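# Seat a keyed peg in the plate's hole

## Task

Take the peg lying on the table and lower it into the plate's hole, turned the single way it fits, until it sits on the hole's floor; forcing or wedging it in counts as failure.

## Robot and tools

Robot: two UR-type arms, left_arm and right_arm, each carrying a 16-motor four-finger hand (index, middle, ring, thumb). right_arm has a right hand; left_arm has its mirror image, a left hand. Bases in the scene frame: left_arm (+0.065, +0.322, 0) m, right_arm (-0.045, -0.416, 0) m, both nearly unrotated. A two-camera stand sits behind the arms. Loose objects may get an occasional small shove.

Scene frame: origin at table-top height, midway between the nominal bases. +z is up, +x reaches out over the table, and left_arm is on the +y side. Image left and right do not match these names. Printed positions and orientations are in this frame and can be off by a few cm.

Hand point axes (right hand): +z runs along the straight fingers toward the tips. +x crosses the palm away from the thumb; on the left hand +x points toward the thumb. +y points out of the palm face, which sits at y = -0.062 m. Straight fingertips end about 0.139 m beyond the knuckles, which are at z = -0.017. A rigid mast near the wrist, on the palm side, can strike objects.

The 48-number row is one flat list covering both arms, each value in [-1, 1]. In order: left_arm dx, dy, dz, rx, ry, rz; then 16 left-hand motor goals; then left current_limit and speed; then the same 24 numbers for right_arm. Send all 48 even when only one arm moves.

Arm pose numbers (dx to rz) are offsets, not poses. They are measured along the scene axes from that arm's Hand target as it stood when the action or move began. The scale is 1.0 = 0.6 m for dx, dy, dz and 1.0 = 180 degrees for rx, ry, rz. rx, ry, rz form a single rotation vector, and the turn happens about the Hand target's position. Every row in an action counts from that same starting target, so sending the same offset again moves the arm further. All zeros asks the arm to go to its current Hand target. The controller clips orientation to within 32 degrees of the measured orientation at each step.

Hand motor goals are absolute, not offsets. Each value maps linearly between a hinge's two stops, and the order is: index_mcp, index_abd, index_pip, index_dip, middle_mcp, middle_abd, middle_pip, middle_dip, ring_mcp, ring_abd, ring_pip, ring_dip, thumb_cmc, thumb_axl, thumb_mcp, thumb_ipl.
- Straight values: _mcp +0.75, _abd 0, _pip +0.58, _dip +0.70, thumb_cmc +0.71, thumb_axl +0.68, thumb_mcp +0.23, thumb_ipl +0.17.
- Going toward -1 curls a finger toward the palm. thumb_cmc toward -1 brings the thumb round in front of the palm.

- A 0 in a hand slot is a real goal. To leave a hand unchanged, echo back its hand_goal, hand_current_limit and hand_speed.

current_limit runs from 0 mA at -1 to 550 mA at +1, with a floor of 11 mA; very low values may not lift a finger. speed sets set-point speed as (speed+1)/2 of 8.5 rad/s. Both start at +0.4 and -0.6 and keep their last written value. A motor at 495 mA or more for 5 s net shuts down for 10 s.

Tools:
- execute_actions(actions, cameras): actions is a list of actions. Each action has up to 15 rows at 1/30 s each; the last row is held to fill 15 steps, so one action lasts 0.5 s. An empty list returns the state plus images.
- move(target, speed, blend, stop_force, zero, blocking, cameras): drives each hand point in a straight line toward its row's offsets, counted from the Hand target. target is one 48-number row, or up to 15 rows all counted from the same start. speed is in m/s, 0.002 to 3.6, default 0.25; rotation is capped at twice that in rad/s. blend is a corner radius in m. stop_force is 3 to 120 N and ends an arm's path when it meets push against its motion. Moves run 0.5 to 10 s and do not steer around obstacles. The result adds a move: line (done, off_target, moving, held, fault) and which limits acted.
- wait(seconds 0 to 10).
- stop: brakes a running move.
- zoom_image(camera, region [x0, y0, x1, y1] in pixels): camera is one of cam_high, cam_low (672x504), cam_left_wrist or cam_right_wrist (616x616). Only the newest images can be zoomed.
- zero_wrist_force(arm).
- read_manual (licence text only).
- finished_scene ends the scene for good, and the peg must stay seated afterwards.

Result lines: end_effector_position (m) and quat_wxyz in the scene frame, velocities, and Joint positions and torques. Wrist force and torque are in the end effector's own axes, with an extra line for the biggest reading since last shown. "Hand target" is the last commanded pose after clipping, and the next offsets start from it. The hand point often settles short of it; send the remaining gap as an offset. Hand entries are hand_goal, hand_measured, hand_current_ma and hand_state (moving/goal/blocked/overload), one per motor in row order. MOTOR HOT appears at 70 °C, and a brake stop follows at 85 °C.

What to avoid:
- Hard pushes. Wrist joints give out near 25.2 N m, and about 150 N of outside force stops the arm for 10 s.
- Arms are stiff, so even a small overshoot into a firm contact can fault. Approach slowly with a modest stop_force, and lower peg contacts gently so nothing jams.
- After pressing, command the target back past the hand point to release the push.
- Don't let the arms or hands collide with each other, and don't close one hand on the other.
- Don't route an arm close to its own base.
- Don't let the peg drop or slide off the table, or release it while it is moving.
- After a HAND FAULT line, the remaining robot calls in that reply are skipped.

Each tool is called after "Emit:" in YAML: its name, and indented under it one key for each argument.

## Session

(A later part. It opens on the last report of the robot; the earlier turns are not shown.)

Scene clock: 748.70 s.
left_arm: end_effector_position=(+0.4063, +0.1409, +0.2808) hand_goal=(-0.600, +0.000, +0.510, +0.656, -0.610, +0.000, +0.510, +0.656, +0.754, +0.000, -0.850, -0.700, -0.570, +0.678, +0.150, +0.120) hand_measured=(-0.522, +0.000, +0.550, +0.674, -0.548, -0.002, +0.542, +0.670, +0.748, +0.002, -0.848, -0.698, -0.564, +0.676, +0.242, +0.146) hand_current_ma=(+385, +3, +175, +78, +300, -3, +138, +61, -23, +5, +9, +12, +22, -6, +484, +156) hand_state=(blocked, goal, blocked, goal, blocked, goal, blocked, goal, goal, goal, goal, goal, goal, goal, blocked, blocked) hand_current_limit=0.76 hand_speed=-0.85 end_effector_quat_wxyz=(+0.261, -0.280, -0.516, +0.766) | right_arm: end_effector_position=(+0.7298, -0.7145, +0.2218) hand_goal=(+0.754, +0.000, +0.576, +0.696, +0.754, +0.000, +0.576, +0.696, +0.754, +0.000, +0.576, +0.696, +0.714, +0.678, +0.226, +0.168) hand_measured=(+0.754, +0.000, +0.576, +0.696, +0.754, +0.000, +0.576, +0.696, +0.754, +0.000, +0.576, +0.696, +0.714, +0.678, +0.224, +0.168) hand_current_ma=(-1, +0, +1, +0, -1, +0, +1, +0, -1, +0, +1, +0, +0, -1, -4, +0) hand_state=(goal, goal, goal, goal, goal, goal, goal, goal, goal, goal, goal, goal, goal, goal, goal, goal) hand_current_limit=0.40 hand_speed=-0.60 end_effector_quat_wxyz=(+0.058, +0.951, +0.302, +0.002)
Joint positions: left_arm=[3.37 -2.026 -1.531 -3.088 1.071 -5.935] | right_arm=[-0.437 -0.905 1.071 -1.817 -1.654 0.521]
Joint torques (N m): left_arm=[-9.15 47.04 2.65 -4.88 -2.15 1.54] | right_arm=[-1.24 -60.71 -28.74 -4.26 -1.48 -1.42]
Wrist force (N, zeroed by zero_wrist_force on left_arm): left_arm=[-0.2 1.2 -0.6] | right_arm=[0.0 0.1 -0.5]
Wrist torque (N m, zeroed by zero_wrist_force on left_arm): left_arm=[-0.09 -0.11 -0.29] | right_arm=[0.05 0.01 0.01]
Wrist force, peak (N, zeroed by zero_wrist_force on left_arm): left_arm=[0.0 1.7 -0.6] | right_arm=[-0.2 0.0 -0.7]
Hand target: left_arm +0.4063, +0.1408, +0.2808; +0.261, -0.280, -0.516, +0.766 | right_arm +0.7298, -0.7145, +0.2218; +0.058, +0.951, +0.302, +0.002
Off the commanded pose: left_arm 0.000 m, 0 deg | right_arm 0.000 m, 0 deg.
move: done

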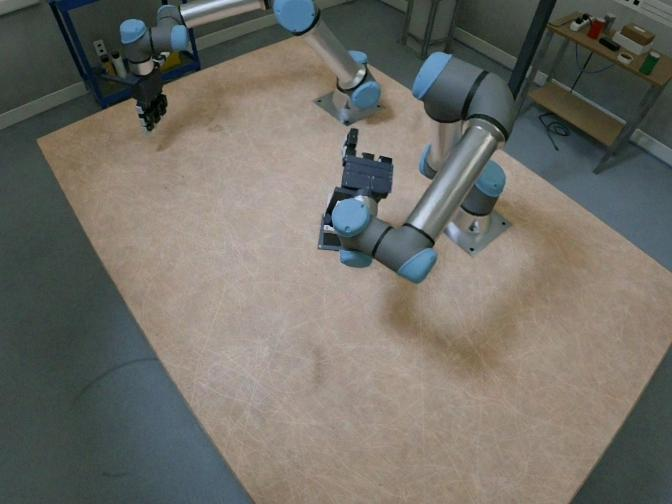

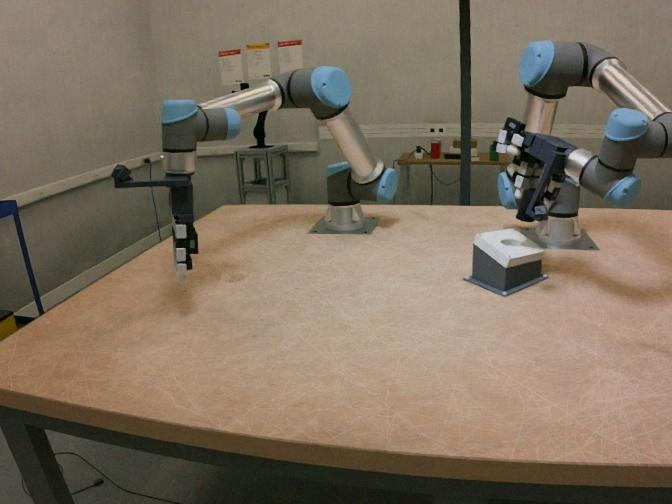

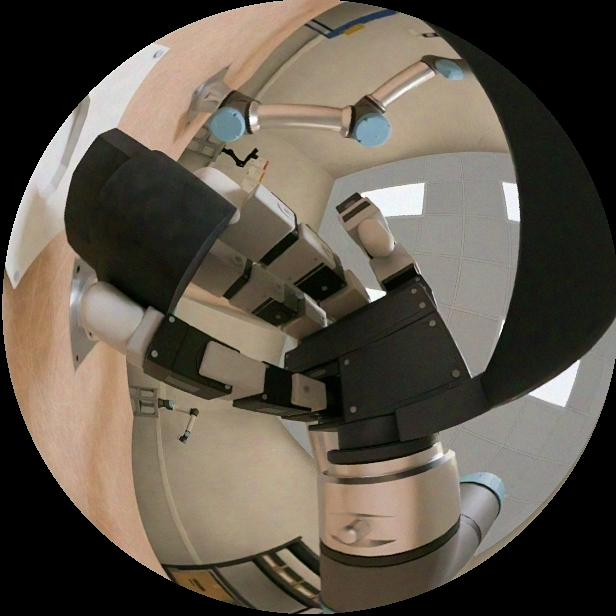

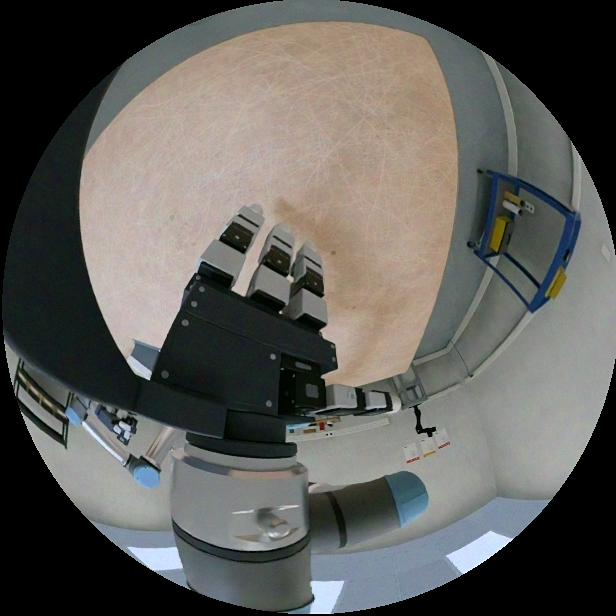

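Emit:
move:
  target:
    - [-0.008,-0.0249,-0.0703,0,0,0,-0.60,0,0.51,0.655,-0.61,0,0.51,0.655,0.754,0,-0.85,-0.7,-0.571,0.678,0.15,0.12,0.76,-0.85,0,0,0,0,0,0,0.754,0,0.576,0.696,0.754,0,0.576,0.696,0.754,0,0.576,0.696,0.714,0.678,0.226,0.168,0.4,-0.6]
  speed: 0.05
  stop_force: 5
  cameras: ["all"]

Emit:
zoom_image:
  camera: "cam_left_wrist"
  region: [0, 20, 250, 270]

Emit:
zoom_image:
  camera: "cam_low"
  region: [450, 180, 570, 300]

Emit:
zoom_image:
  camera: "cam_high"
  region: [300, 170, 400, 270]

Scene clock: 764.53 s.
left_arm: end_effector_position=(+0.4015, +0.1258, +0.2386) hand_goal=(-0.600, +0.000, +0.510, +0.656, -0.610, +0.000, +0.510, +0.656, +0.754, +0.000, -0.850, -0.700, -0.570, +0.678, +0.150, +0.120) hand_measured=(-0.522, +0.002, +0.550, +0.674, -0.550, -0.002, +0.542, +0.670, +0.748, +0.002, -0.848, -0.698, -0.564, +0.676, +0.242, +0.146) hand_current_ma=(+385, +4, +175, +78, +297, -4, +138, +61, -23, +5, +9, +12, +26, -6, +484, +156) hand_state=(blocked, goal, blocked, goal, blocked, goal, blocked, goal, goal, goal, goal, goal, goal, goal, blocked, blocked) hand_current_limit=0.76 hand_speed=-0.85 end_effector_quat_wxyz=(+0.261, -0.280, -0.516, +0.766) | right_arm: end_effector_position=(+0.7298, -0.7145, +0.2218) hand_goal=(+0.754, +0.000, +0.576, +0.696, +0.754, +0.000, +0.576, +0.696, +0.754, +0.000, +0.576, +0.696, +0.714, +0.678, +0.226, +0.168) hand_measured=(+0.754, +0.000, +0.576, +0.696, +0.754, +0.000, +0.576, +0.696, +0.754, +0.000, +0.576, +0.696, +0.714, +0.678, +0.224, +0.168) hand_current_ma=(-1, +0, +1, +0, -1, +0, +1, +0, -1, +0, +1, +0, +0, -1, -4, +0) hand_state=(goal, goal, goal, goal, goal, goal, goal, goal, goal, goal, goal, goal, goal, goal, goal, goal) hand_current_limit=0.40 hand_speed=-0.60 end_effector_quat_wxyz=(+0.058, +0.951, +0.302, +0.002)
Joint positions: left_arm=[3.344 -2.063 -1.595 -2.993 1.046 -5.924] | right_arm=[-0.437 -0.905 1.071 -1.817 -1.654 0.521]
Joint torques (N m): left_arm=[-9.31 32.26 2.58 -0.14 -2.28 1.68] | right_arm=[-1.33 -60.61 -28.7 -4.1 -1.18 -1.45]
Wrist force (N, zeroed by zero_wrist_force on left_arm): left_arm=[-0.2 1.6 -0.3] | right_arm=[0.2 0.1 -0.3]
Wrist torque (N m, zeroed by zero_wrist_force on left_arm): left_arm=[-0.07 -0.11 -0.31] | right_arm=[0.04 -0.02 0.02]
Wrist force, peak (N, zeroed by zero_wrist_force on left_arm): left_arm=[-0.3 2.0 -0.3] | right_arm=[0.0 0.1 -0.7]
Hand target: left_arm +0.4015, +0.1258, +0.2386; +0.261, -0.280, -0.516, +0.766 | right_arm +0.7298, -0.7145, +0.2218; +0.058, +0.951, +0.302, +0.002
Off the commanded pose: left_arm 0.000 m, 0 deg | right_arm 0.000 m, 0 deg.
move: done

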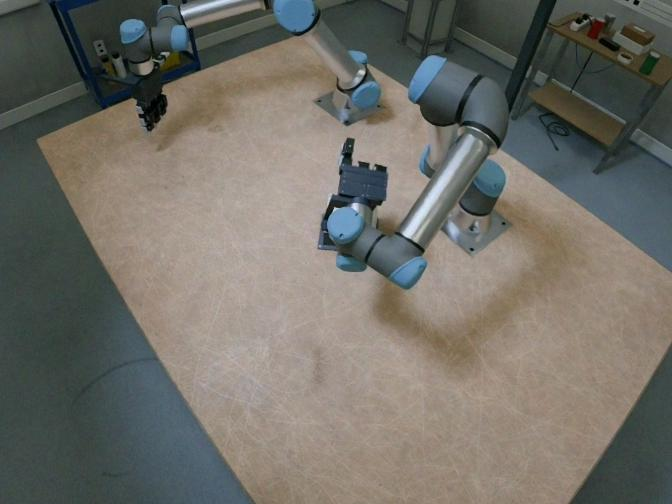

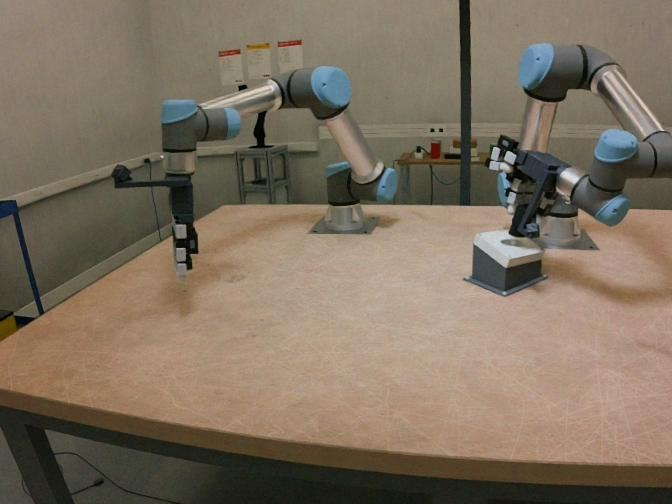

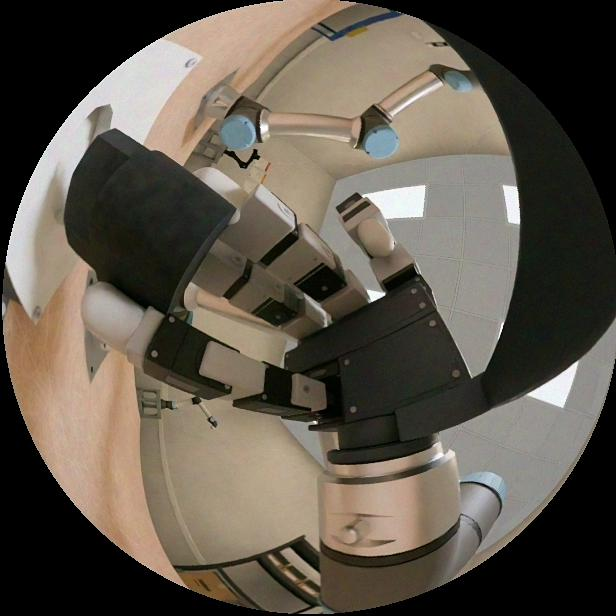

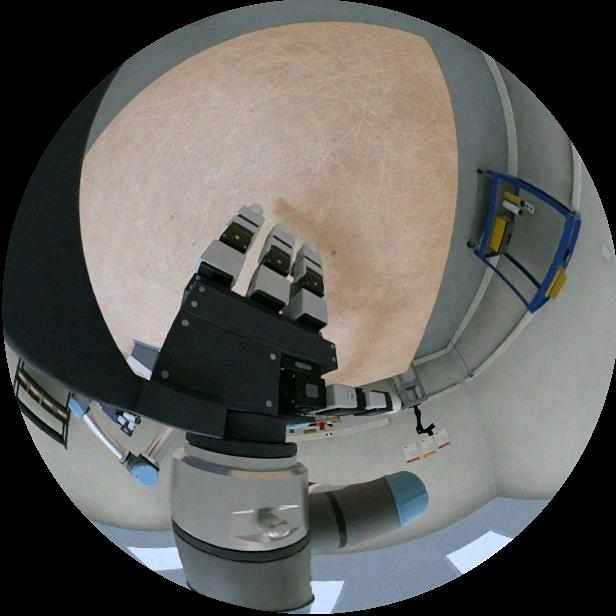

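Scaled by 2.016 from the camera's 616x616 image, which has a finer 880x880 frame.

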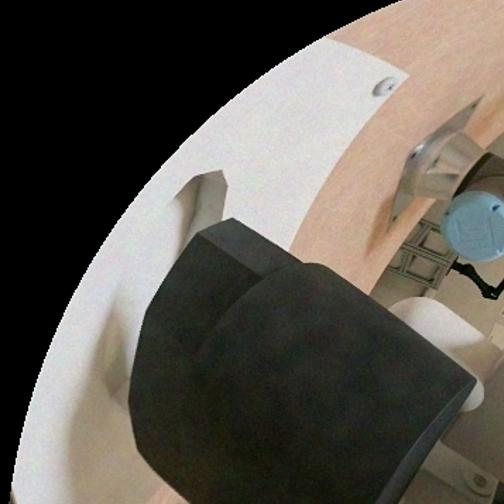

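Scaled by 4.200 from the camera's 672x504 image, which has a finer 960x720 frame.

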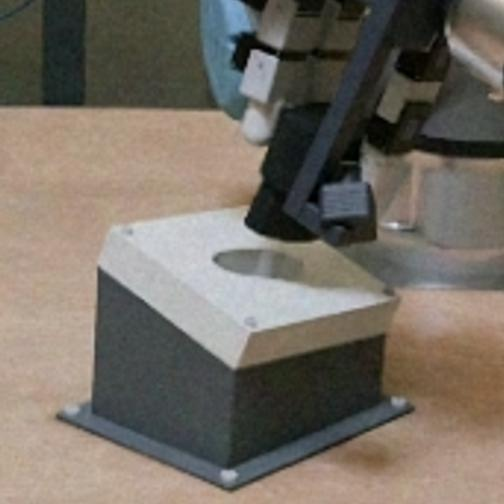

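Scaled by 5.040 from the camera's 672x504 image, which has a finer 960x720 frame.

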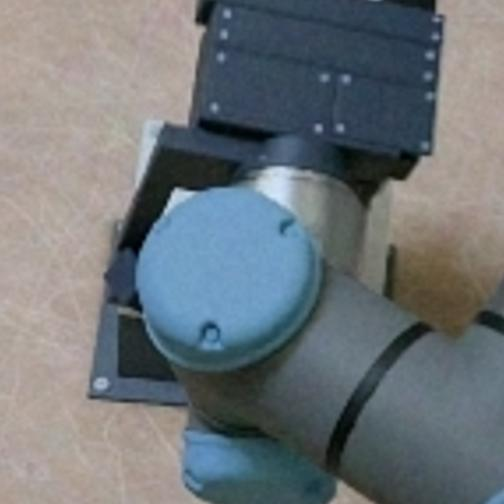

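Emit:
zoom_image:
  camera: "cam_left_wrist"
  region: [30, 90, 150, 240]

Emit:
zoom_image:
  camera: "cam_low"
  region: [475, 210, 545, 260]

Scaled by 3.360 from the camera's 616x616 image, which has a finer 880x880 frame.

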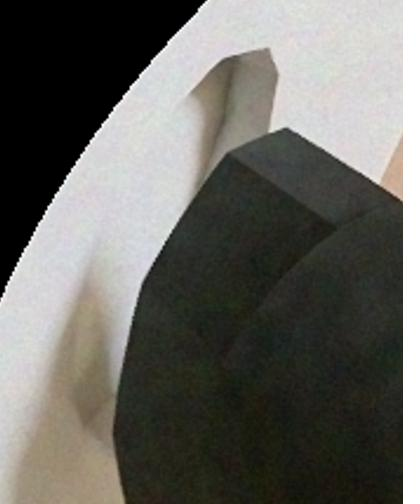

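Scaled by 7.200 from the camera's 672x504 image, which has a finer 960x720 frame.

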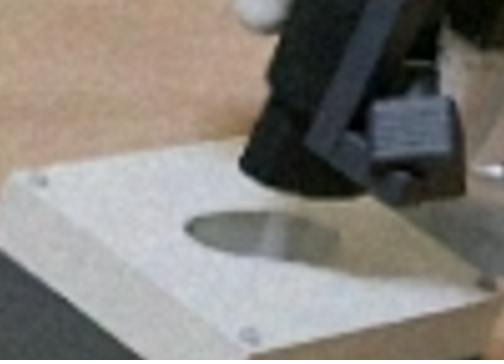

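Emit:
zoom_image:
  camera: "cam_low"
  region: [496, 222, 536, 250]

Scaled by 12.600 from the camera's 672x504 image, which has a finer 960x720 frame.

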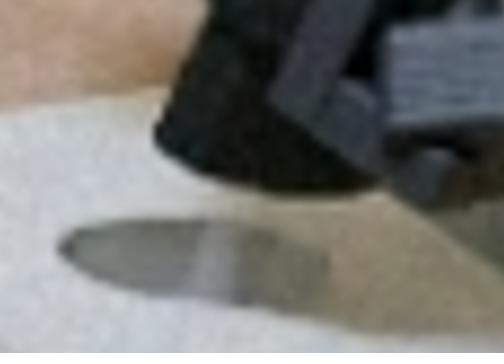

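Emit:
move:
  target:
    - [-0.0018,-0.0055,-0.0156,0,0,0,-0.60,0,0.51,0.655,-0.61,0,0.51,0.655,0.754,0,-0.85,-0.7,-0.571,0.678,0.15,0.12,0.76,-0.85,0,0,0,0,0,0,0.754,0,0.576,0.696,0.754,0,0.576,0.696,0.754,0,0.576,0.696,0.714,0.678,0.226,0.168,0.4,-0.6]
  speed: 0.02
  stop_force: 3
  cameras: ["cam_low","cam_left_wrist"]

Emit:
zoom_image:
  camera: "cam_left_wrist"
  region: [30, 90, 150, 240]

Emit:
zoom_image:
  camera: "cam_low"
  region: [496, 222, 536, 250]

Emit:
zoom_image:
  camera: "cam_low"
  region: [470, 200, 550, 300]

Scene clock: 818.23 s.
left_arm: end_effector_position=(+0.4004, +0.1225, +0.2292) hand_goal=(-0.600, +0.000, +0.510, +0.656, -0.610, +0.000, +0.510, +0.656, +0.754, +0.000, -0.850, -0.700, -0.570, +0.678, +0.150, +0.120) hand_measured=(-0.522, +0.002, +0.550, +0.674, -0.550, -0.002, +0.542, +0.670, +0.748, +0.002, -0.848, -0.698, -0.564, +0.676, +0.242, +0.146) hand_current_ma=(+385, +4, +175, +78, +297, -4, +138, +61, -23, +5, +9, +12, +26, -6, +484, +156) hand_state=(blocked, goal, blocked, goal, blocked, goal, blocked, goal, goal, goal, goal, goal, goal, goal, blocked, blocked) hand_current_limit=0.76 hand_speed=-0.85 end_effector_quat_wxyz=(+0.261, -0.280, -0.516, +0.766) | right_arm: end_effector_position=(+0.7298, -0.7145, +0.2218) hand_goal=(+0.754, +0.000, +0.576, +0.696, +0.754, +0.000, +0.576, +0.696, +0.754, +0.000, +0.576, +0.696, +0.714, +0.678, +0.226, +0.168) hand_measured=(+0.754, +0.000, +0.576, +0.696, +0.754, +0.000, +0.576, +0.696, +0.754, +0.000, +0.576, +0.696, +0.714, +0.678, +0.224, +0.168) hand_current_ma=(-1, +0, +1, +0, -1, +0, +1, +0, -1, +0, +1, +0, +0, -1, -4, +0) hand_state=(goal, goal, goal, goal, goal, goal, goal, goal, goal, goal, goal, goal, goal, goal, goal, goal) hand_current_limit=0.40 hand_speed=-0.60 end_effector_quat_wxyz=(+0.058, +0.951, +0.302, +0.002)
Joint positions: left_arm=[3.338 -2.072 -1.607 -2.972 1.04 -5.921] | right_arm=[-0.437 -0.905 1.071 -1.817 -1.654 0.521]
Joint torques (N m): left_arm=[-9.2 32.1 1.95 -0.14 -2.29 1.71] | right_arm=[-0.1 -60.02 -29.27 -4.18 -1.35 -1.37]
Wrist force (N, zeroed by zero_wrist_force on left_arm): left_arm=[-0.1 1.5 -0.4] | right_arm=[0.2 0.1 -0.6]
Wrist torque (N m, zeroed by zero_wrist_force on left_arm): left_arm=[-0.07 -0.11 -0.30] | right_arm=[0.07 -0.01 0.02]
Wrist force, peak (N, zeroed by zero_wrist_force on left_arm): left_arm=[-0.5 1.8 -0.4] | right_arm=[0.1 -0.2 -0.7]
Hand target: left_arm +0.4004, +0.1225, +0.2292; +0.261, -0.280, -0.516, +0.766 | right_arm +0.7298, -0.7145, +0.2218; +0.058, +0.951, +0.302, +0.002
Off the commanded pose: left_arm 0.000 m, 0 deg | right_arm 0.000 m, 0 deg.
move: done
Images, in order (width x height): cam_low 672x504, cam_left_wrist 616x616.

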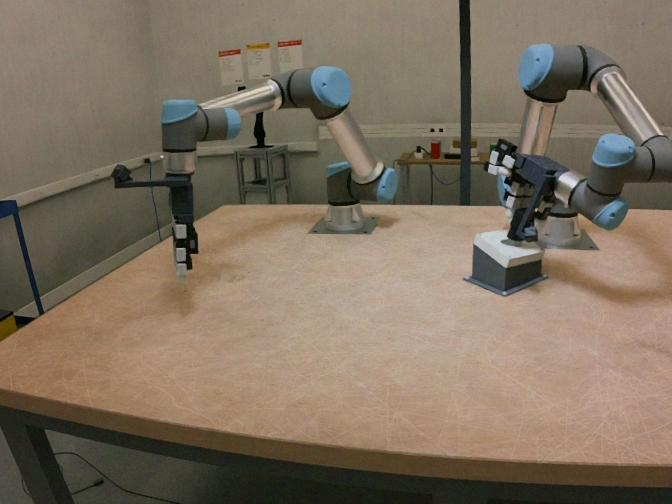

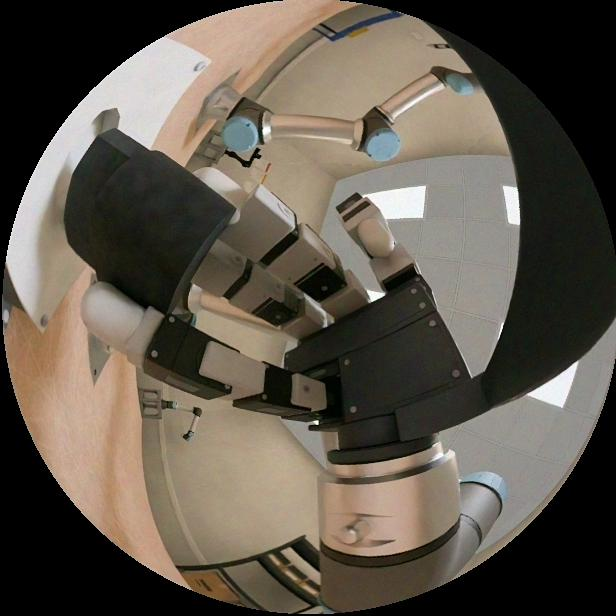

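Scaled by 3.360 from the camera's 616x616 image, which has a finer 880x880 frame.

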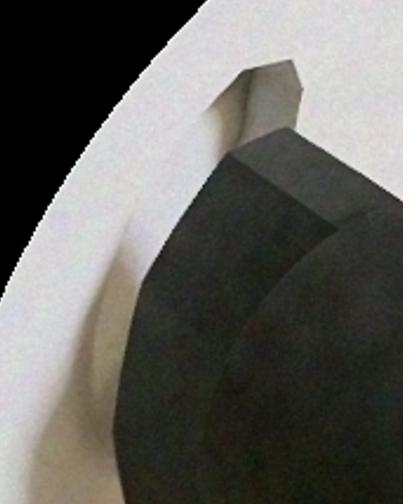

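Scaled by 12.600 from the camera's 672x504 image, which has a finer 960x720 frame.

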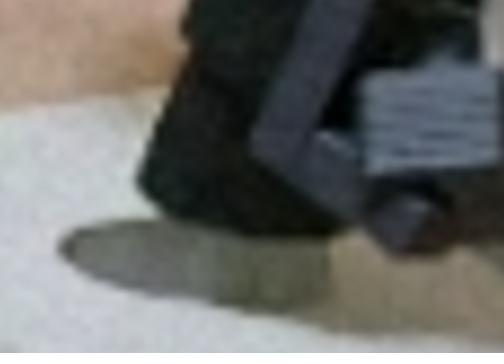

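Scaled by 5.040 from the camera's 672x504 image, which has a finer 960x720 frame.

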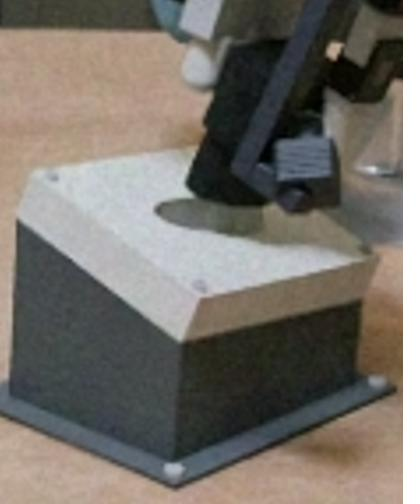

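Emit:
move:
  target:
    - [0.0035,-0.008,0.0023,0,0,0,-0.60,0,0.51,0.655,-0.61,0,0.51,0.655,0.754,0,-0.85,-0.7,-0.571,0.678,0.15,0.12,0.76,-0.85,0,0,0,0,0,0,0.754,0,0.576,0.696,0.754,0,0.576,0.696,0.754,0,0.576,0.696,0.714,0.678,0.226,0.168,0.4,-0.6]
    - [0.0013,-0.0147,-0.0163,0,0,0,-0.60,0,0.51,0.655,-0.61,0,0.51,0.655,0.754,0,-0.85,-0.7,-0.571,0.678,0.15,0.12,0.76,-0.85,0,0,0,0,0,0,0.754,0,0.576,0.696,0.754,0,0.576,0.696,0.754,0,0.576,0.696,0.714,0.678,0.226,0.168,0.4,-0.6]
  speed: 0.015
  stop_force: 3
  cameras: ["cam_low","cam_left_wrist"]

Emit:
zoom_image:
  camera: "cam_left_wrist"
  region: [30, 90, 150, 240]

Emit:
zoom_image:
  camera: "cam_low"
  region: [496, 222, 536, 250]

Scene clock: 839.97 s.
left_arm: end_effector_position=(+0.4012, +0.1137, +0.2194) hand_goal=(-0.600, +0.000, +0.510, +0.656, -0.610, +0.000, +0.510, +0.656, +0.754, +0.000, -0.850, -0.700, -0.570, +0.678, +0.150, +0.120) hand_measured=(-0.522, +0.002, +0.550, +0.674, -0.550, -0.002, +0.542, +0.670, +0.748, +0.002, -0.848, -0.698, -0.564, +0.676, +0.242, +0.146) hand_current_ma=(+385, +4, +175, +78, +292, -5, +138, +61, -23, +5, +9, +12, +29, -6, +484, +156) hand_state=(blocked, goal, blocked, goal, blocked, goal, blocked, goal, goal, goal, goal, goal, goal, goal, blocked, blocked) hand_current_limit=0.76 hand_speed=-0.85 end_effector_quat_wxyz=(+0.261, -0.280, -0.516, +0.766) | right_arm: end_effector_position=(+0.7298, -0.7145, +0.2218) hand_goal=(+0.754, +0.000, +0.576, +0.696, +0.754, +0.000, +0.576, +0.696, +0.754, +0.000, +0.576, +0.696, +0.714, +0.678, +0.226, +0.168) hand_measured=(+0.754, +0.000, +0.576, +0.696, +0.754, +0.000, +0.576, +0.696, +0.754, +0.000, +0.576, +0.696, +0.714, +0.678, +0.224, +0.168) hand_current_ma=(-1, +0, +1, +0, -1, +0, +1, +0, -1, +0, +1, +0, +0, -1, -4, +0) hand_state=(goal, goal, goal, goal, goal, goal, goal, goal, goal, goal, goal, goal, goal, goal, goal, goal) hand_current_limit=0.40 hand_speed=-0.60 end_effector_quat_wxyz=(+0.058, +0.951, +0.302, +0.002)
Joint positions: left_arm=[3.32 -2.088 -1.611 -2.956 1.024 -5.914] | right_arm=[-0.437 -0.905 1.071 -1.817 -1.654 0.521]
Joint torques (N m): left_arm=[-9.3 32.72 1.97 -0.15 -2.17 1.66] | right_arm=[-0.97 -60.16 -29.17 -4.14 -1.36 -1.38]
Wrist force (N, zeroed by zero_wrist_force on left_arm): left_arm=[-0.3 1.6 -0.4] | right_arm=[0.0 0.1 -0.4]
Wrist torque (N m, zeroed by zero_wrist_force on left_arm): left_arm=[-0.05 -0.09 -0.32] | right_arm=[0.05 0.00 0.01]
Wrist force, peak (N, zeroed by zero_wrist_force on left_arm): left_arm=[-0.1 1.8 -0.4] | right_arm=[0.1 0.0 -0.8]
Hand target: left_arm +0.4012, +0.1137, +0.2194; +0.261, -0.280, -0.516, +0.766 | right_arm +0.7298, -0.7145, +0.2218; +0.058, +0.951, +0.302, +0.002
Off the commanded pose: left_arm 0.000 m, 0 deg | right_arm 0.000 m, 0 deg.
move: done
Images, in order (width x height): cam_low 672x504, cam_left_wrist 616x616.

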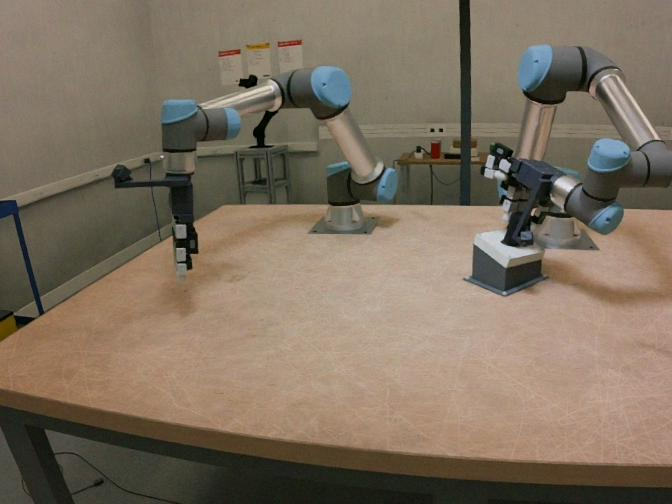

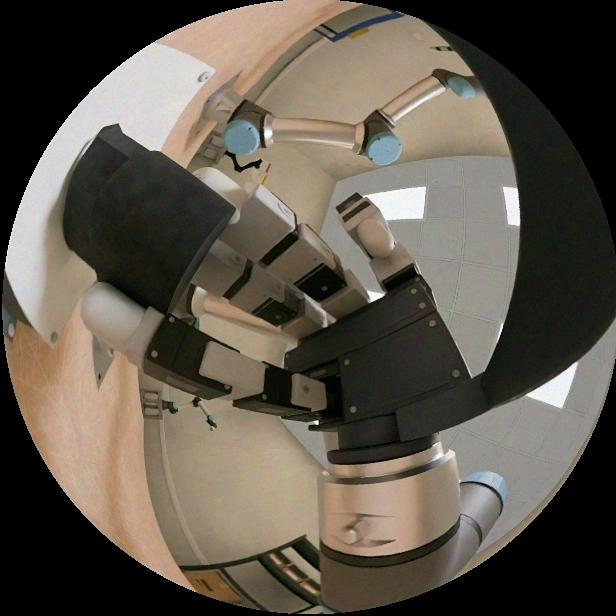

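Scaled by 3.360 from the camera's 616x616 image, which has a finer 880x880 frame.

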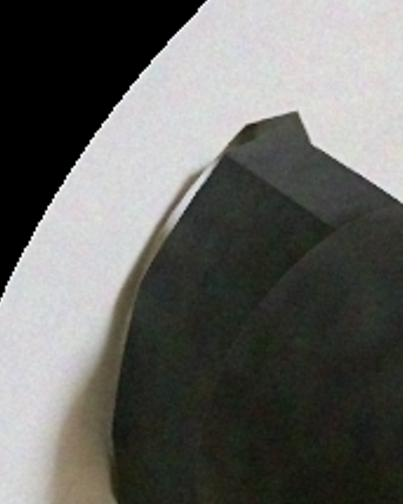

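Scaled by 12.600 from the camera's 672x504 image, which has a finer 960x720 frame.

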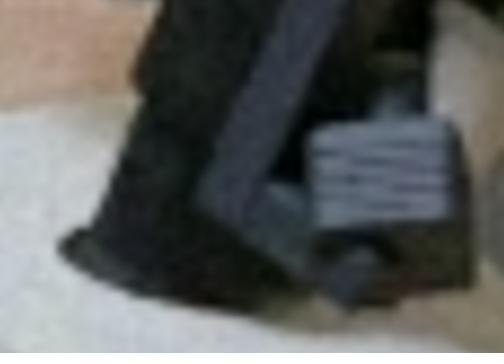

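Emit:
move:
  target:
    - [0.0018,-0.0040,0.0012,0,0,0,-0.60,0,0.51,0.655,-0.61,0,0.51,0.655,0.754,0,-0.85,-0.7,-0.571,0.678,0.15,0.12,0.76,-0.85,0,0,0,0,0,0,0.754,0,0.576,0.696,0.754,0,0.576,0.696,0.754,0,0.576,0.696,0.714,0.678,0.226,0.168,0.4,-0.6]
  speed: 0.01
  stop_force: 3
  cameras: ["cam_low","cam_left_wrist"]

Emit:
zoom_image:
  camera: "cam_left_wrist"
  region: [40, 100, 140, 200]

Emit:
zoom_image:
  camera: "cam_low"
  region: [496, 222, 536, 250]

Scene clock: 847.17 s.
left_arm: end_effector_position=(+0.4023, +0.1113, +0.2202) hand_goal=(-0.600, +0.000, +0.510, +0.656, -0.610, +0.000, +0.510, +0.656, +0.754, +0.000, -0.850, -0.700, -0.570, +0.678, +0.150, +0.120) hand_measured=(-0.522, +0.002, +0.550, +0.674, -0.550, -0.002, +0.542, +0.670, +0.748, +0.002, -0.848, -0.698, -0.564, +0.676, +0.242, +0.146) hand_current_ma=(+385, +4, +175, +78, +292, -5, +138, +61, -23, +5, +9, +12, +29, -6, +484, +156) hand_state=(blocked, goal, blocked, goal, blocked, goal, blocked, goal, goal, goal, goal, goal, goal, goal, blocked, blocked) hand_current_limit=0.76 hand_speed=-0.85 end_effector_quat_wxyz=(+0.261, -0.280, -0.516, +0.766) | right_arm: end_effector_position=(+0.7298, -0.7145, +0.2218) hand_goal=(+0.754, +0.000, +0.576, +0.696, +0.754, +0.000, +0.576, +0.696, +0.754, +0.000, +0.576, +0.696, +0.714, +0.678, +0.226, +0.168) hand_measured=(+0.754, +0.000, +0.576, +0.696, +0.754, +0.000, +0.576, +0.696, +0.754, +0.000, +0.576, +0.696, +0.714, +0.678, +0.224, +0.168) hand_current_ma=(-1, +0, +1, +0, -1, +0, +1, +0, -1, +0, +1, +0, +0, -1, -4, +0) hand_state=(goal, goal, goal, goal, goal, goal, goal, goal, goal, goal, goal, goal, goal, goal, goal, goal) hand_current_limit=0.40 hand_speed=-0.60 end_effector_quat_wxyz=(+0.058, +0.951, +0.302, +0.002)
Joint positions: left_arm=[3.315 -2.09 -1.606 -2.96 1.019 -5.912] | right_arm=[-0.437 -0.905 1.071 -1.817 -1.654 0.521]
Joint torques (N m): left_arm=[-9.05 32.74 31.59 -4.69 -2.15 1.69] | right_arm=[-0.9 -60.35 -28.9 -4.12 -1.44 -1.43]
Wrist force (N, zeroed by zero_wrist_force on left_arm): left_arm=[-0.3 1.5 -0.2] | right_arm=[0.0 0.1 -0.4]
Wrist torque (N m, zeroed by zero_wrist_force on left_arm): left_arm=[-0.08 -0.09 -0.32] | right_arm=[0.05 0.01 0.00]
Wrist force, peak (N, zeroed by zero_wrist_force on left_arm): left_arm=[-0.5 1.8 -0.2] | right_arm=[0.0 -0.3 -0.6]
Hand target: left_arm +0.4023, +0.1113, +0.2202; +0.261, -0.280, -0.516, +0.766 | right_arm +0.7298, -0.7145, +0.2218; +0.058, +0.951, +0.302, +0.002
Off the commanded pose: left_arm 0.000 m, 0 deg | right_arm 0.000 m, 0 deg.
move: done
Images, in order (width x height): cam_low 672x504, cam_left_wrist 616x616.

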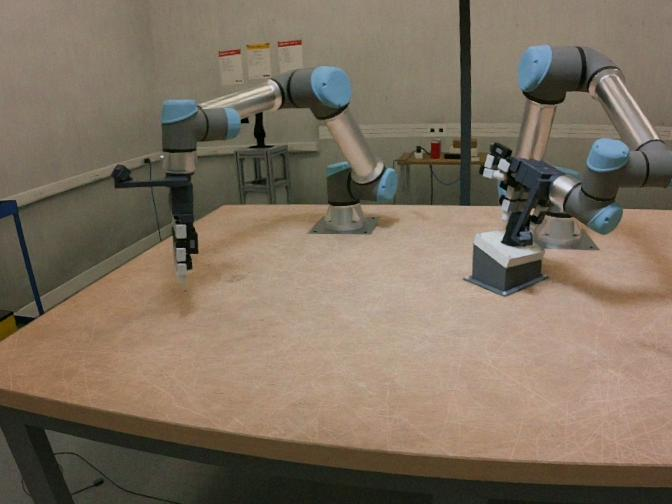

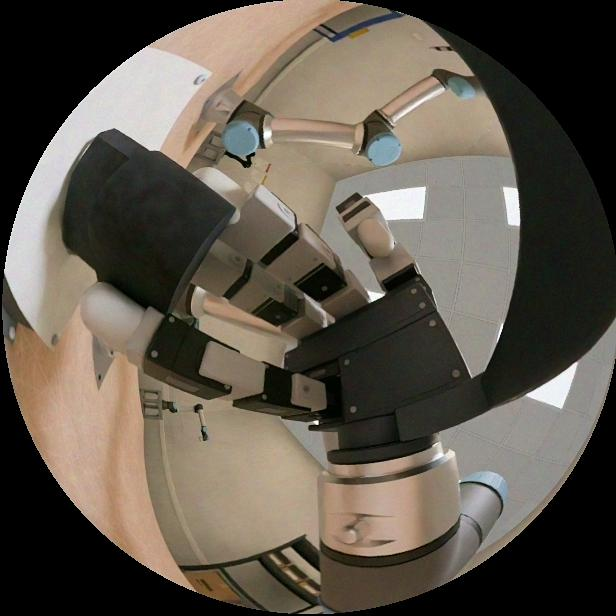

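Scaled by 5.040 from the camera's 616x616 image, which has a finer 880x880 frame.

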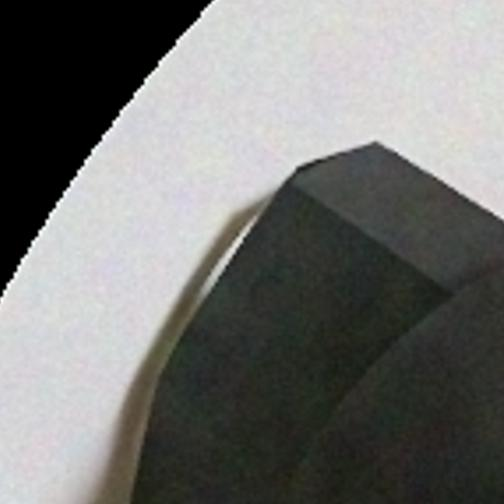

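Scaled by 12.600 from the camera's 672x504 image, which has a finer 960x720 frame.

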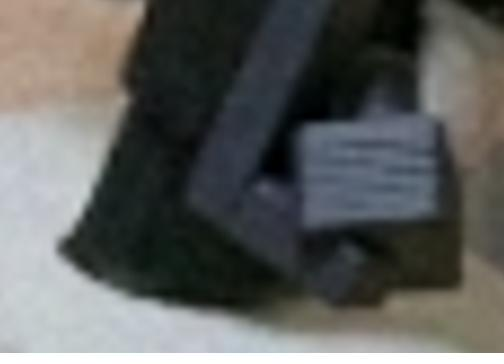

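Emit:
move:
  target:
    - [-0.0011,-0.0033,-0.0094,0,0,0,-0.60,0,0.51,0.655,-0.61,0,0.51,0.655,0.754,0,-0.85,-0.7,-0.571,0.678,0.15,0.12,0.76,-0.85,0,0,0,0,0,0,0.754,0,0.576,0.696,0.754,0,0.576,0.696,0.754,0,0.576,0.696,0.714,0.678,0.226,0.168,0.4,-0.6]
  speed: 0.01
  stop_force: 3
  cameras: ["cam_low","cam_left_wrist"]

Emit:
zoom_image:
  camera: "cam_left_wrist"
  region: [40, 100, 140, 200]

Emit:
zoom_image:
  camera: "cam_low"
  region: [496, 222, 536, 250]

Scene clock: 853.67 s.
left_arm: end_effector_position=(+0.4018, +0.1099, +0.2163) hand_goal=(-0.600, +0.000, +0.510, +0.656, -0.610, +0.000, +0.510, +0.656, +0.754, +0.000, -0.850, -0.700, -0.570, +0.678, +0.150, +0.120) hand_measured=(-0.522, +0.000, +0.550, +0.674, -0.552, -0.008, +0.542, +0.670, +0.748, +0.002, -0.848, -0.698, -0.562, +0.676, +0.242, +0.146) hand_current_ma=(+385, -1, +175, +78, +282, -25, +138, +61, -23, +5, +9, +12, +31, -6, +484, +156) hand_state=(blocked, goal, blocked, goal, blocked, goal, blocked, goal, goal, goal, goal, goal, goal, goal, blocked, blocked) hand_current_limit=0.76 hand_speed=-0.85 end_effector_quat_wxyz=(+0.261, -0.280, -0.516, +0.766) | right_arm: end_effector_position=(+0.7298, -0.7145, +0.2218) hand_goal=(+0.754, +0.000, +0.576, +0.696, +0.754, +0.000, +0.576, +0.696, +0.754, +0.000, +0.576, +0.696, +0.714, +0.678, +0.226, +0.168) hand_measured=(+0.754, +0.000, +0.576, +0.696, +0.754, +0.000, +0.576, +0.696, +0.754, +0.000, +0.576, +0.696, +0.714, +0.678, +0.224, +0.168) hand_current_ma=(-1, +0, +1, +0, -1, +0, +1, +0, -1, +0, +1, +0, +0, -1, -4, +0) hand_state=(goal, goal, goal, goal, goal, goal, goal, goal, goal, goal, goal, goal, goal, goal, goal, goal) hand_current_limit=0.40 hand_speed=-0.60 end_effector_quat_wxyz=(+0.058, +0.951, +0.302, +0.002)
Joint positions: left_arm=[3.313 -2.095 -1.61 -2.952 1.017 -5.911] | right_arm=[-0.437 -0.905 1.071 -1.817 -1.654 0.521]
Joint torques (N m): left_arm=[11.12 48.21 31.3 -4.68 3.22 -0.86] | right_arm=[-0.94 -60.38 -28.92 -4.04 -1.26 -1.5]
Wrist force (N, zeroed by zero_wrist_force on left_arm): left_arm=[-0.2 1.5 -0.5] | right_arm=[0.0 -0.1 -0.2]
Wrist torque (N m, zeroed by zero_wrist_force on left_arm): left_arm=[-0.06 -0.10 -0.31] | right_arm=[0.01 0.00 0.00]
Wrist force, peak (N, zeroed by zero_wrist_force on left_arm): left_arm=[-1.6 -2.0 -0.1] | right_arm=[0.1 0.0 -0.7]
Hand target: left_arm +0.4018, +0.1099, +0.2163; +0.261, -0.280, -0.516, +0.766 (not the last commanded pose) | right_arm +0.7298, -0.7145, +0.2218; +0.058, +0.951, +0.302, +0.002
Off the commanded pose: left_arm 0.002 m, 0 deg | right_arm 0.000 m, 0 deg.
move: contact (left_arm)
Images, in order (width x height): cam_low 672x504, cam_left_wrist 616x616.

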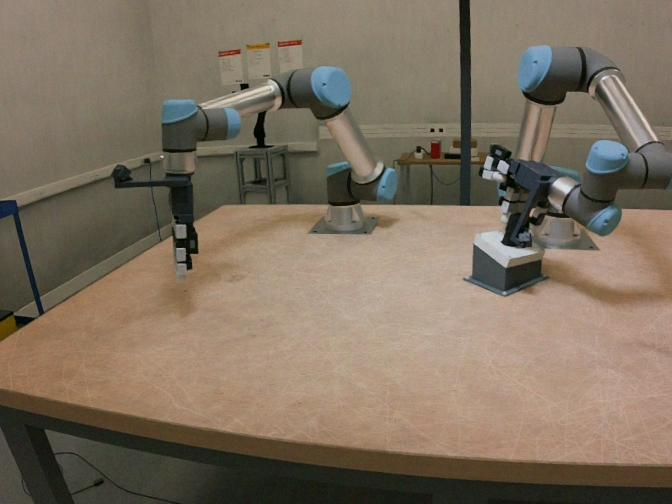

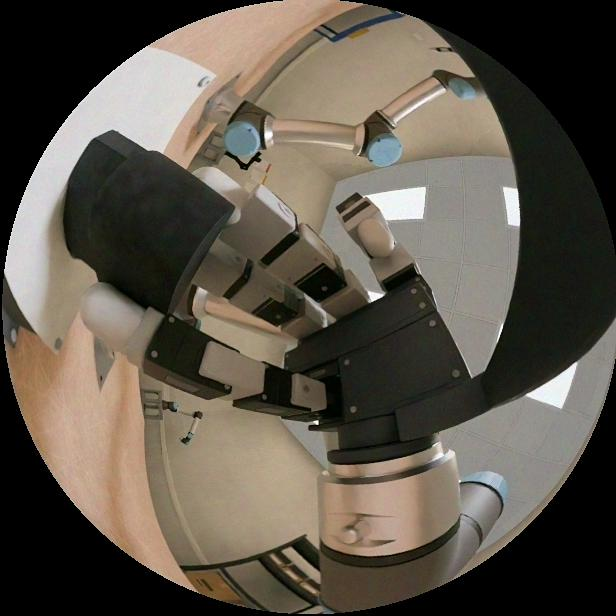

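Scaled by 5.040 from the camera's 616x616 image, which has a finer 880x880 frame.

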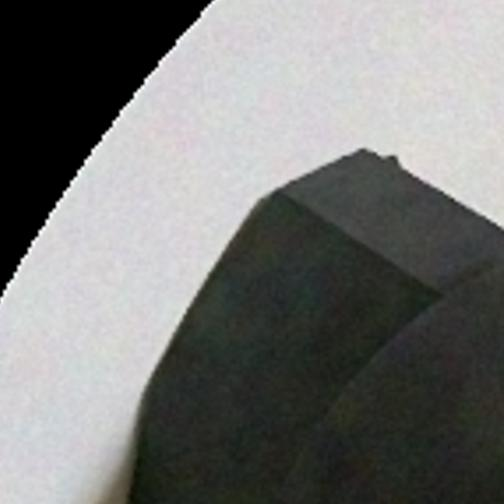

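Scaled by 12.600 from the camera's 672x504 image, which has a finer 960x720 frame.

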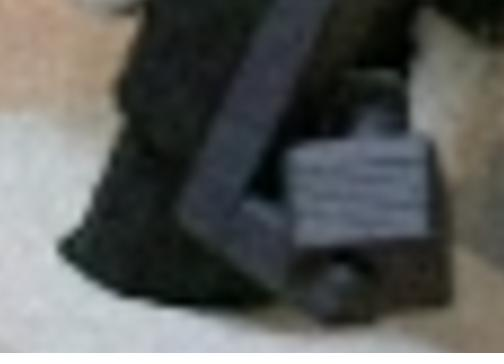

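Emit:
zoom_image:
  camera: "cam_left_wrist"
  region: [60, 120, 125, 185]

Scaled by 7.754 from the camera's 616x616 image, which has a finer 880x880 frame.

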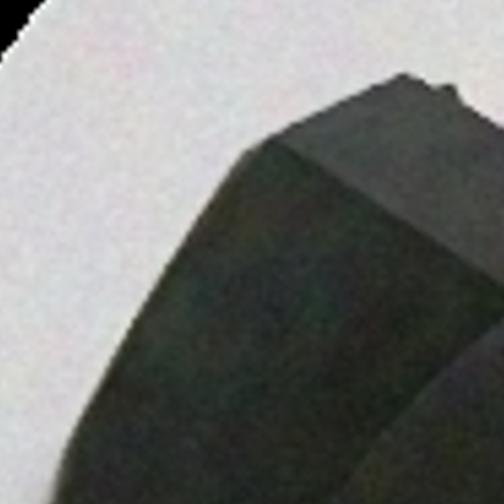

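Emit:
zero_wrist_force:
  arm: "left_arm"

Emit:
move:
  target:
    - [-0.00018,-0.00055,-0.00156,0,0,0,-0.60,0,0.51,0.655,-0.61,0,0.51,0.655,0.754,0,-0.85,-0.7,-0.571,0.678,0.15,0.12,0.76,-0.85,0,0,0,0,0,0,0.754,0,0.576,0.696,0.754,0,0.576,0.696,0.754,0,0.576,0.696,0.714,0.678,0.226,0.168,0.4,-0.6]
  speed: 0.01
  stop_force: 6
  cameras: ["cam_left_wrist"]

Emit:
zoom_image:
  camera: "cam_left_wrist"
  region: [60, 120, 125, 185]

Wrist force sensor zeroed.

Scene clock: 878.27 s.
left_arm: end_effector_position=(+0.4017, +0.1096, +0.2154) hand_goal=(-0.600, +0.000, +0.510, +0.656, -0.610, +0.000, +0.510, +0.656, +0.754, +0.000, -0.850, -0.700, -0.570, +0.678, +0.150, +0.120) hand_measured=(-0.522, -0.002, +0.550, +0.674, -0.552, -0.012, +0.542, +0.670, +0.748, +0.002, -0.848, -0.698, -0.566, +0.676, +0.242, +0.146) hand_current_ma=(+385, -9, +175, +78, +281, -43, +138, +61, -23, +5, +9, +12, +13, -6, +484, +156) hand_state=(blocked, goal, blocked, goal, blocked, goal, blocked, goal, goal, goal, goal, goal, goal, goal, blocked, blocked) hand_current_limit=0.76 hand_speed=-0.85 end_effector_quat_wxyz=(+0.261, -0.280, -0.516, +0.766) | right_arm: end_effector_position=(+0.7298, -0.7145, +0.2218) hand_goal=(+0.754, +0.000, +0.576, +0.696, +0.754, +0.000, +0.576, +0.696, +0.754, +0.000, +0.576, +0.696, +0.714, +0.678, +0.226, +0.168) hand_measured=(+0.754, +0.000, +0.576, +0.696, +0.754, +0.000, +0.576, +0.696, +0.754, +0.000, +0.576, +0.696, +0.714, +0.678, +0.224, +0.168) hand_current_ma=(-1, +0, +1, +0, -1, +0, +1, +0, -1, +0, +1, +0, +0, -1, -4, +0) hand_state=(goal, goal, goal, goal, goal, goal, goal, goal, goal, goal, goal, goal, goal, goal, goal, goal) hand_current_limit=0.40 hand_speed=-0.60 end_effector_quat_wxyz=(+0.058, +0.951, +0.302, +0.002)
Joint positions: left_arm=[3.312 -2.096 -1.611 -2.95 1.016 -5.911] | right_arm=[-0.437 -0.905 1.071 -1.817 -1.654 0.521]
Joint torques (N m): left_arm=[-9.66 31.61 0.39 0.34 -2.15 1.58] | right_arm=[-1.23 -60.76 -28.91 -4.13 -1.29 -1.42]
Wrist force (N, zeroed by zero_wrist_force on left_arm): left_arm=[-1.2 -3.3 -0.2] | right_arm=[0.0 0.0 -0.2]
Wrist torque (N m, zeroed by zero_wrist_force on left_arm): left_arm=[-0.27 0.08 0.03] | right_arm=[0.02 0.01 0.00]
Wrist force, peak (N, zeroed by zero_wrist_force on left_arm): left_arm=[-1.5 -3.7 -0.2] | right_arm=[0.2 0.1 -0.7]
Hand target: left_arm +0.4017, +0.1096, +0.2154; +0.261, -0.280, -0.516, +0.766 | right_arm +0.7298, -0.7145, +0.2218; +0.058, +0.951, +0.302, +0.002
Off the commanded pose: left_arm 0.000 m, 0 deg | right_arm 0.000 m, 0 deg.
move: done
Images, in order (width x height): cam_left_wrist 616x616.

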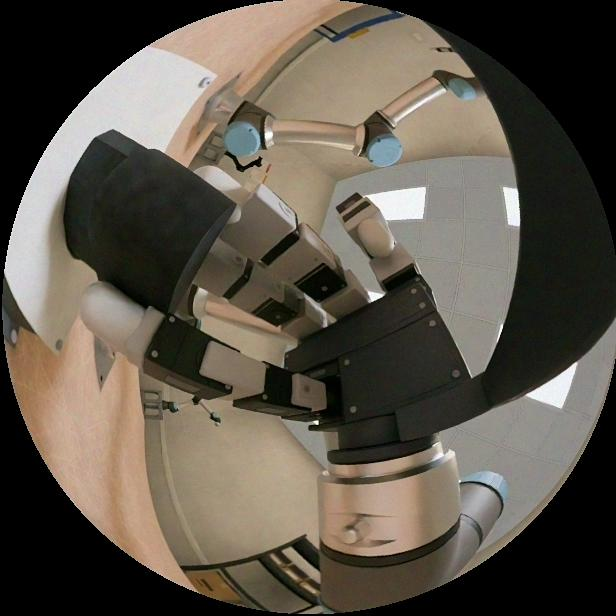

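Scaled by 7.754 from the camera's 616x616 image, which has a finer 880x880 frame.

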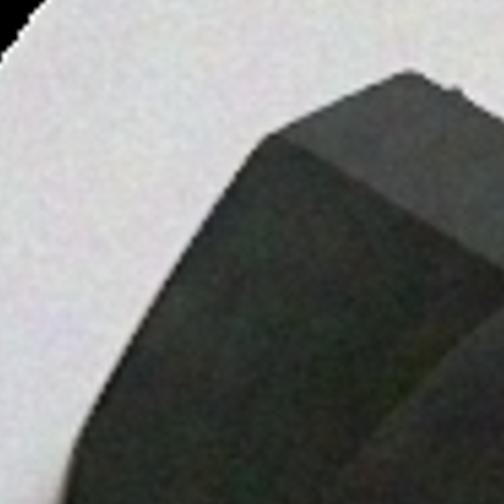

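Emit:
move:
  target:
    - [0.00089,0.00277,0.0078,0,0,0,-0.60,0,0.51,0.655,-0.61,0,0.51,0.655,0.754,0,-0.85,-0.7,-0.571,0.678,0.15,0.12,0.76,-0.85,0,0,0,0,0,0,0.754,0,0.576,0.696,0.754,0,0.576,0.696,0.754,0,0.576,0.696,0.714,0.678,0.226,0.168,0.4,-0.6]
  speed: 0.03
  cameras: ["cam_left_wrist"]

Emit:
zoom_image:
  camera: "cam_left_wrist"
  region: [60, 120, 125, 185]

Emit:
zoom_image:
  camera: "cam_left_wrist"
  region: [40, 110, 240, 310]

Scene clock: 894.67 s.
left_arm: end_effector_position=(+0.4022, +0.1112, +0.2199) hand_goal=(-0.600, +0.000, +0.510, +0.656, -0.610, +0.000, +0.510, +0.656, +0.754, +0.000, -0.850, -0.700, -0.570, +0.678, +0.150, +0.120) hand_measured=(-0.522, +0.000, +0.550, +0.674, -0.554, -0.012, +0.542, +0.670, +0.748, +0.002, -0.848, -0.698, -0.562, +0.676, +0.242, +0.146) hand_current_ma=(+385, -3, +175, +78, +272, -43, +138, +61, -23, +5, +9, +12, +34, -6, +484, +156) hand_state=(blocked, goal, blocked, goal, blocked, goal, blocked, goal, goal, goal, goal, goal, goal, goal, blocked, blocked) hand_current_limit=0.76 hand_speed=-0.85 end_effector_quat_wxyz=(+0.261, -0.280, -0.516, +0.766) | right_arm: end_effector_position=(+0.7298, -0.7145, +0.2218) hand_goal=(+0.754, +0.000, +0.576, +0.696, +0.754, +0.000, +0.576, +0.696, +0.754, +0.000, +0.576, +0.696, +0.714, +0.678, +0.226, +0.168) hand_measured=(+0.754, +0.000, +0.576, +0.696, +0.754, +0.000, +0.576, +0.696, +0.754, +0.000, +0.576, +0.696, +0.714, +0.678, +0.224, +0.168) hand_current_ma=(-1, +0, +1, +0, -1, +0, +1, +0, -1, +0, +1, +0, +0, -1, -4, +0) hand_state=(goal, goal, goal, goal, goal, goal, goal, goal, goal, goal, goal, goal, goal, goal, goal, goal) hand_current_limit=0.40 hand_speed=-0.60 end_effector_quat_wxyz=(+0.058, +0.951, +0.302, +0.002)
Joint positions: left_arm=[3.315 -2.091 -1.606 -2.96 1.019 -5.912] | right_arm=[-0.437 -0.905 1.071 -1.817 -1.654 0.521]
Joint torques (N m): left_arm=[10.95 49.26 31.07 -5.23 3.39 -1.22] | right_arm=[-0.91 -60.06 -29.54 -4.04 -1.22 -1.4]
Wrist force (N, zeroed by zero_wrist_force on left_arm): left_arm=[0.0 -0.1 0.2] | right_arm=[0.1 -0.1 -0.3]
Wrist torque (N m, zeroed by zero_wrist_force on left_arm): left_arm=[-0.03 0.00 0.22] | right_arm=[0.01 -0.01 0.01]
Wrist force, peak (N, zeroed by zero_wrist_force on left_arm): left_arm=[-1.6 -3.9 -0.3] | right_arm=[0.5 0.1 -0.5]
Hand target: left_arm +0.4022, +0.1113, +0.2200; +0.261, -0.280, -0.516, +0.766 | right_arm +0.7298, -0.7145, +0.2218; +0.058, +0.951, +0.302, +0.002
Off the commanded pose: left_arm 0.000 m, 0 deg | right_arm 0.000 m, 0 deg.
move: done
Images, in order (width x height): cam_left_wrist 616x616.

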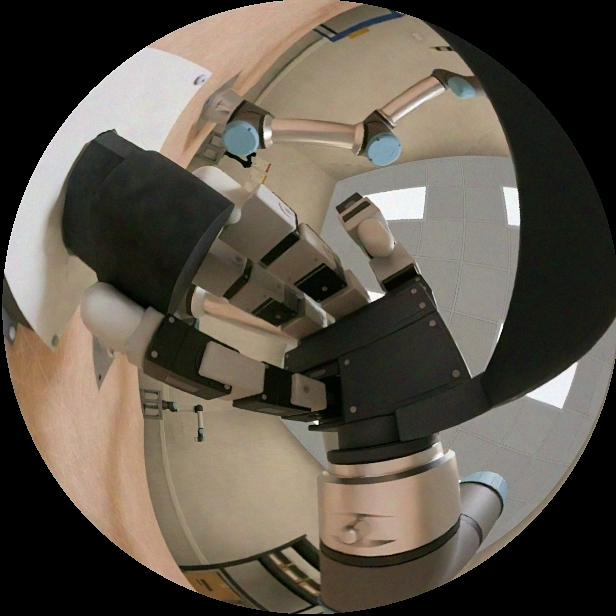

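Scaled by 7.754 from the camera's 616x616 image, which has a finer 880x880 frame.

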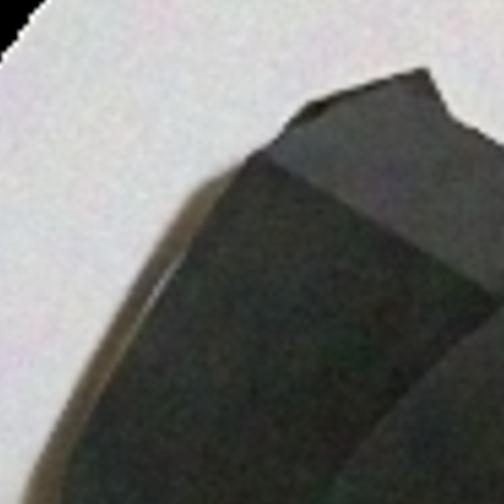

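Scaled by 2.520 from the camera's 616x616 image, which has a finer 880x880 frame.

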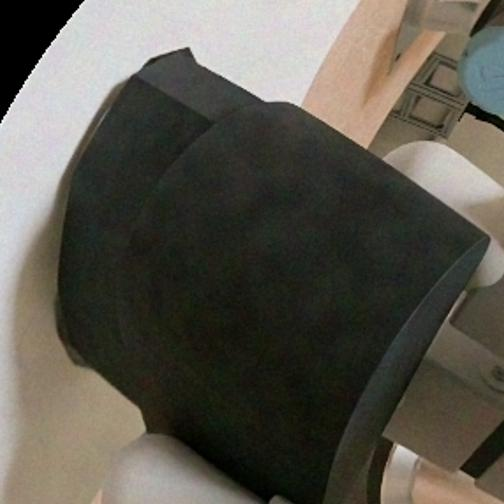

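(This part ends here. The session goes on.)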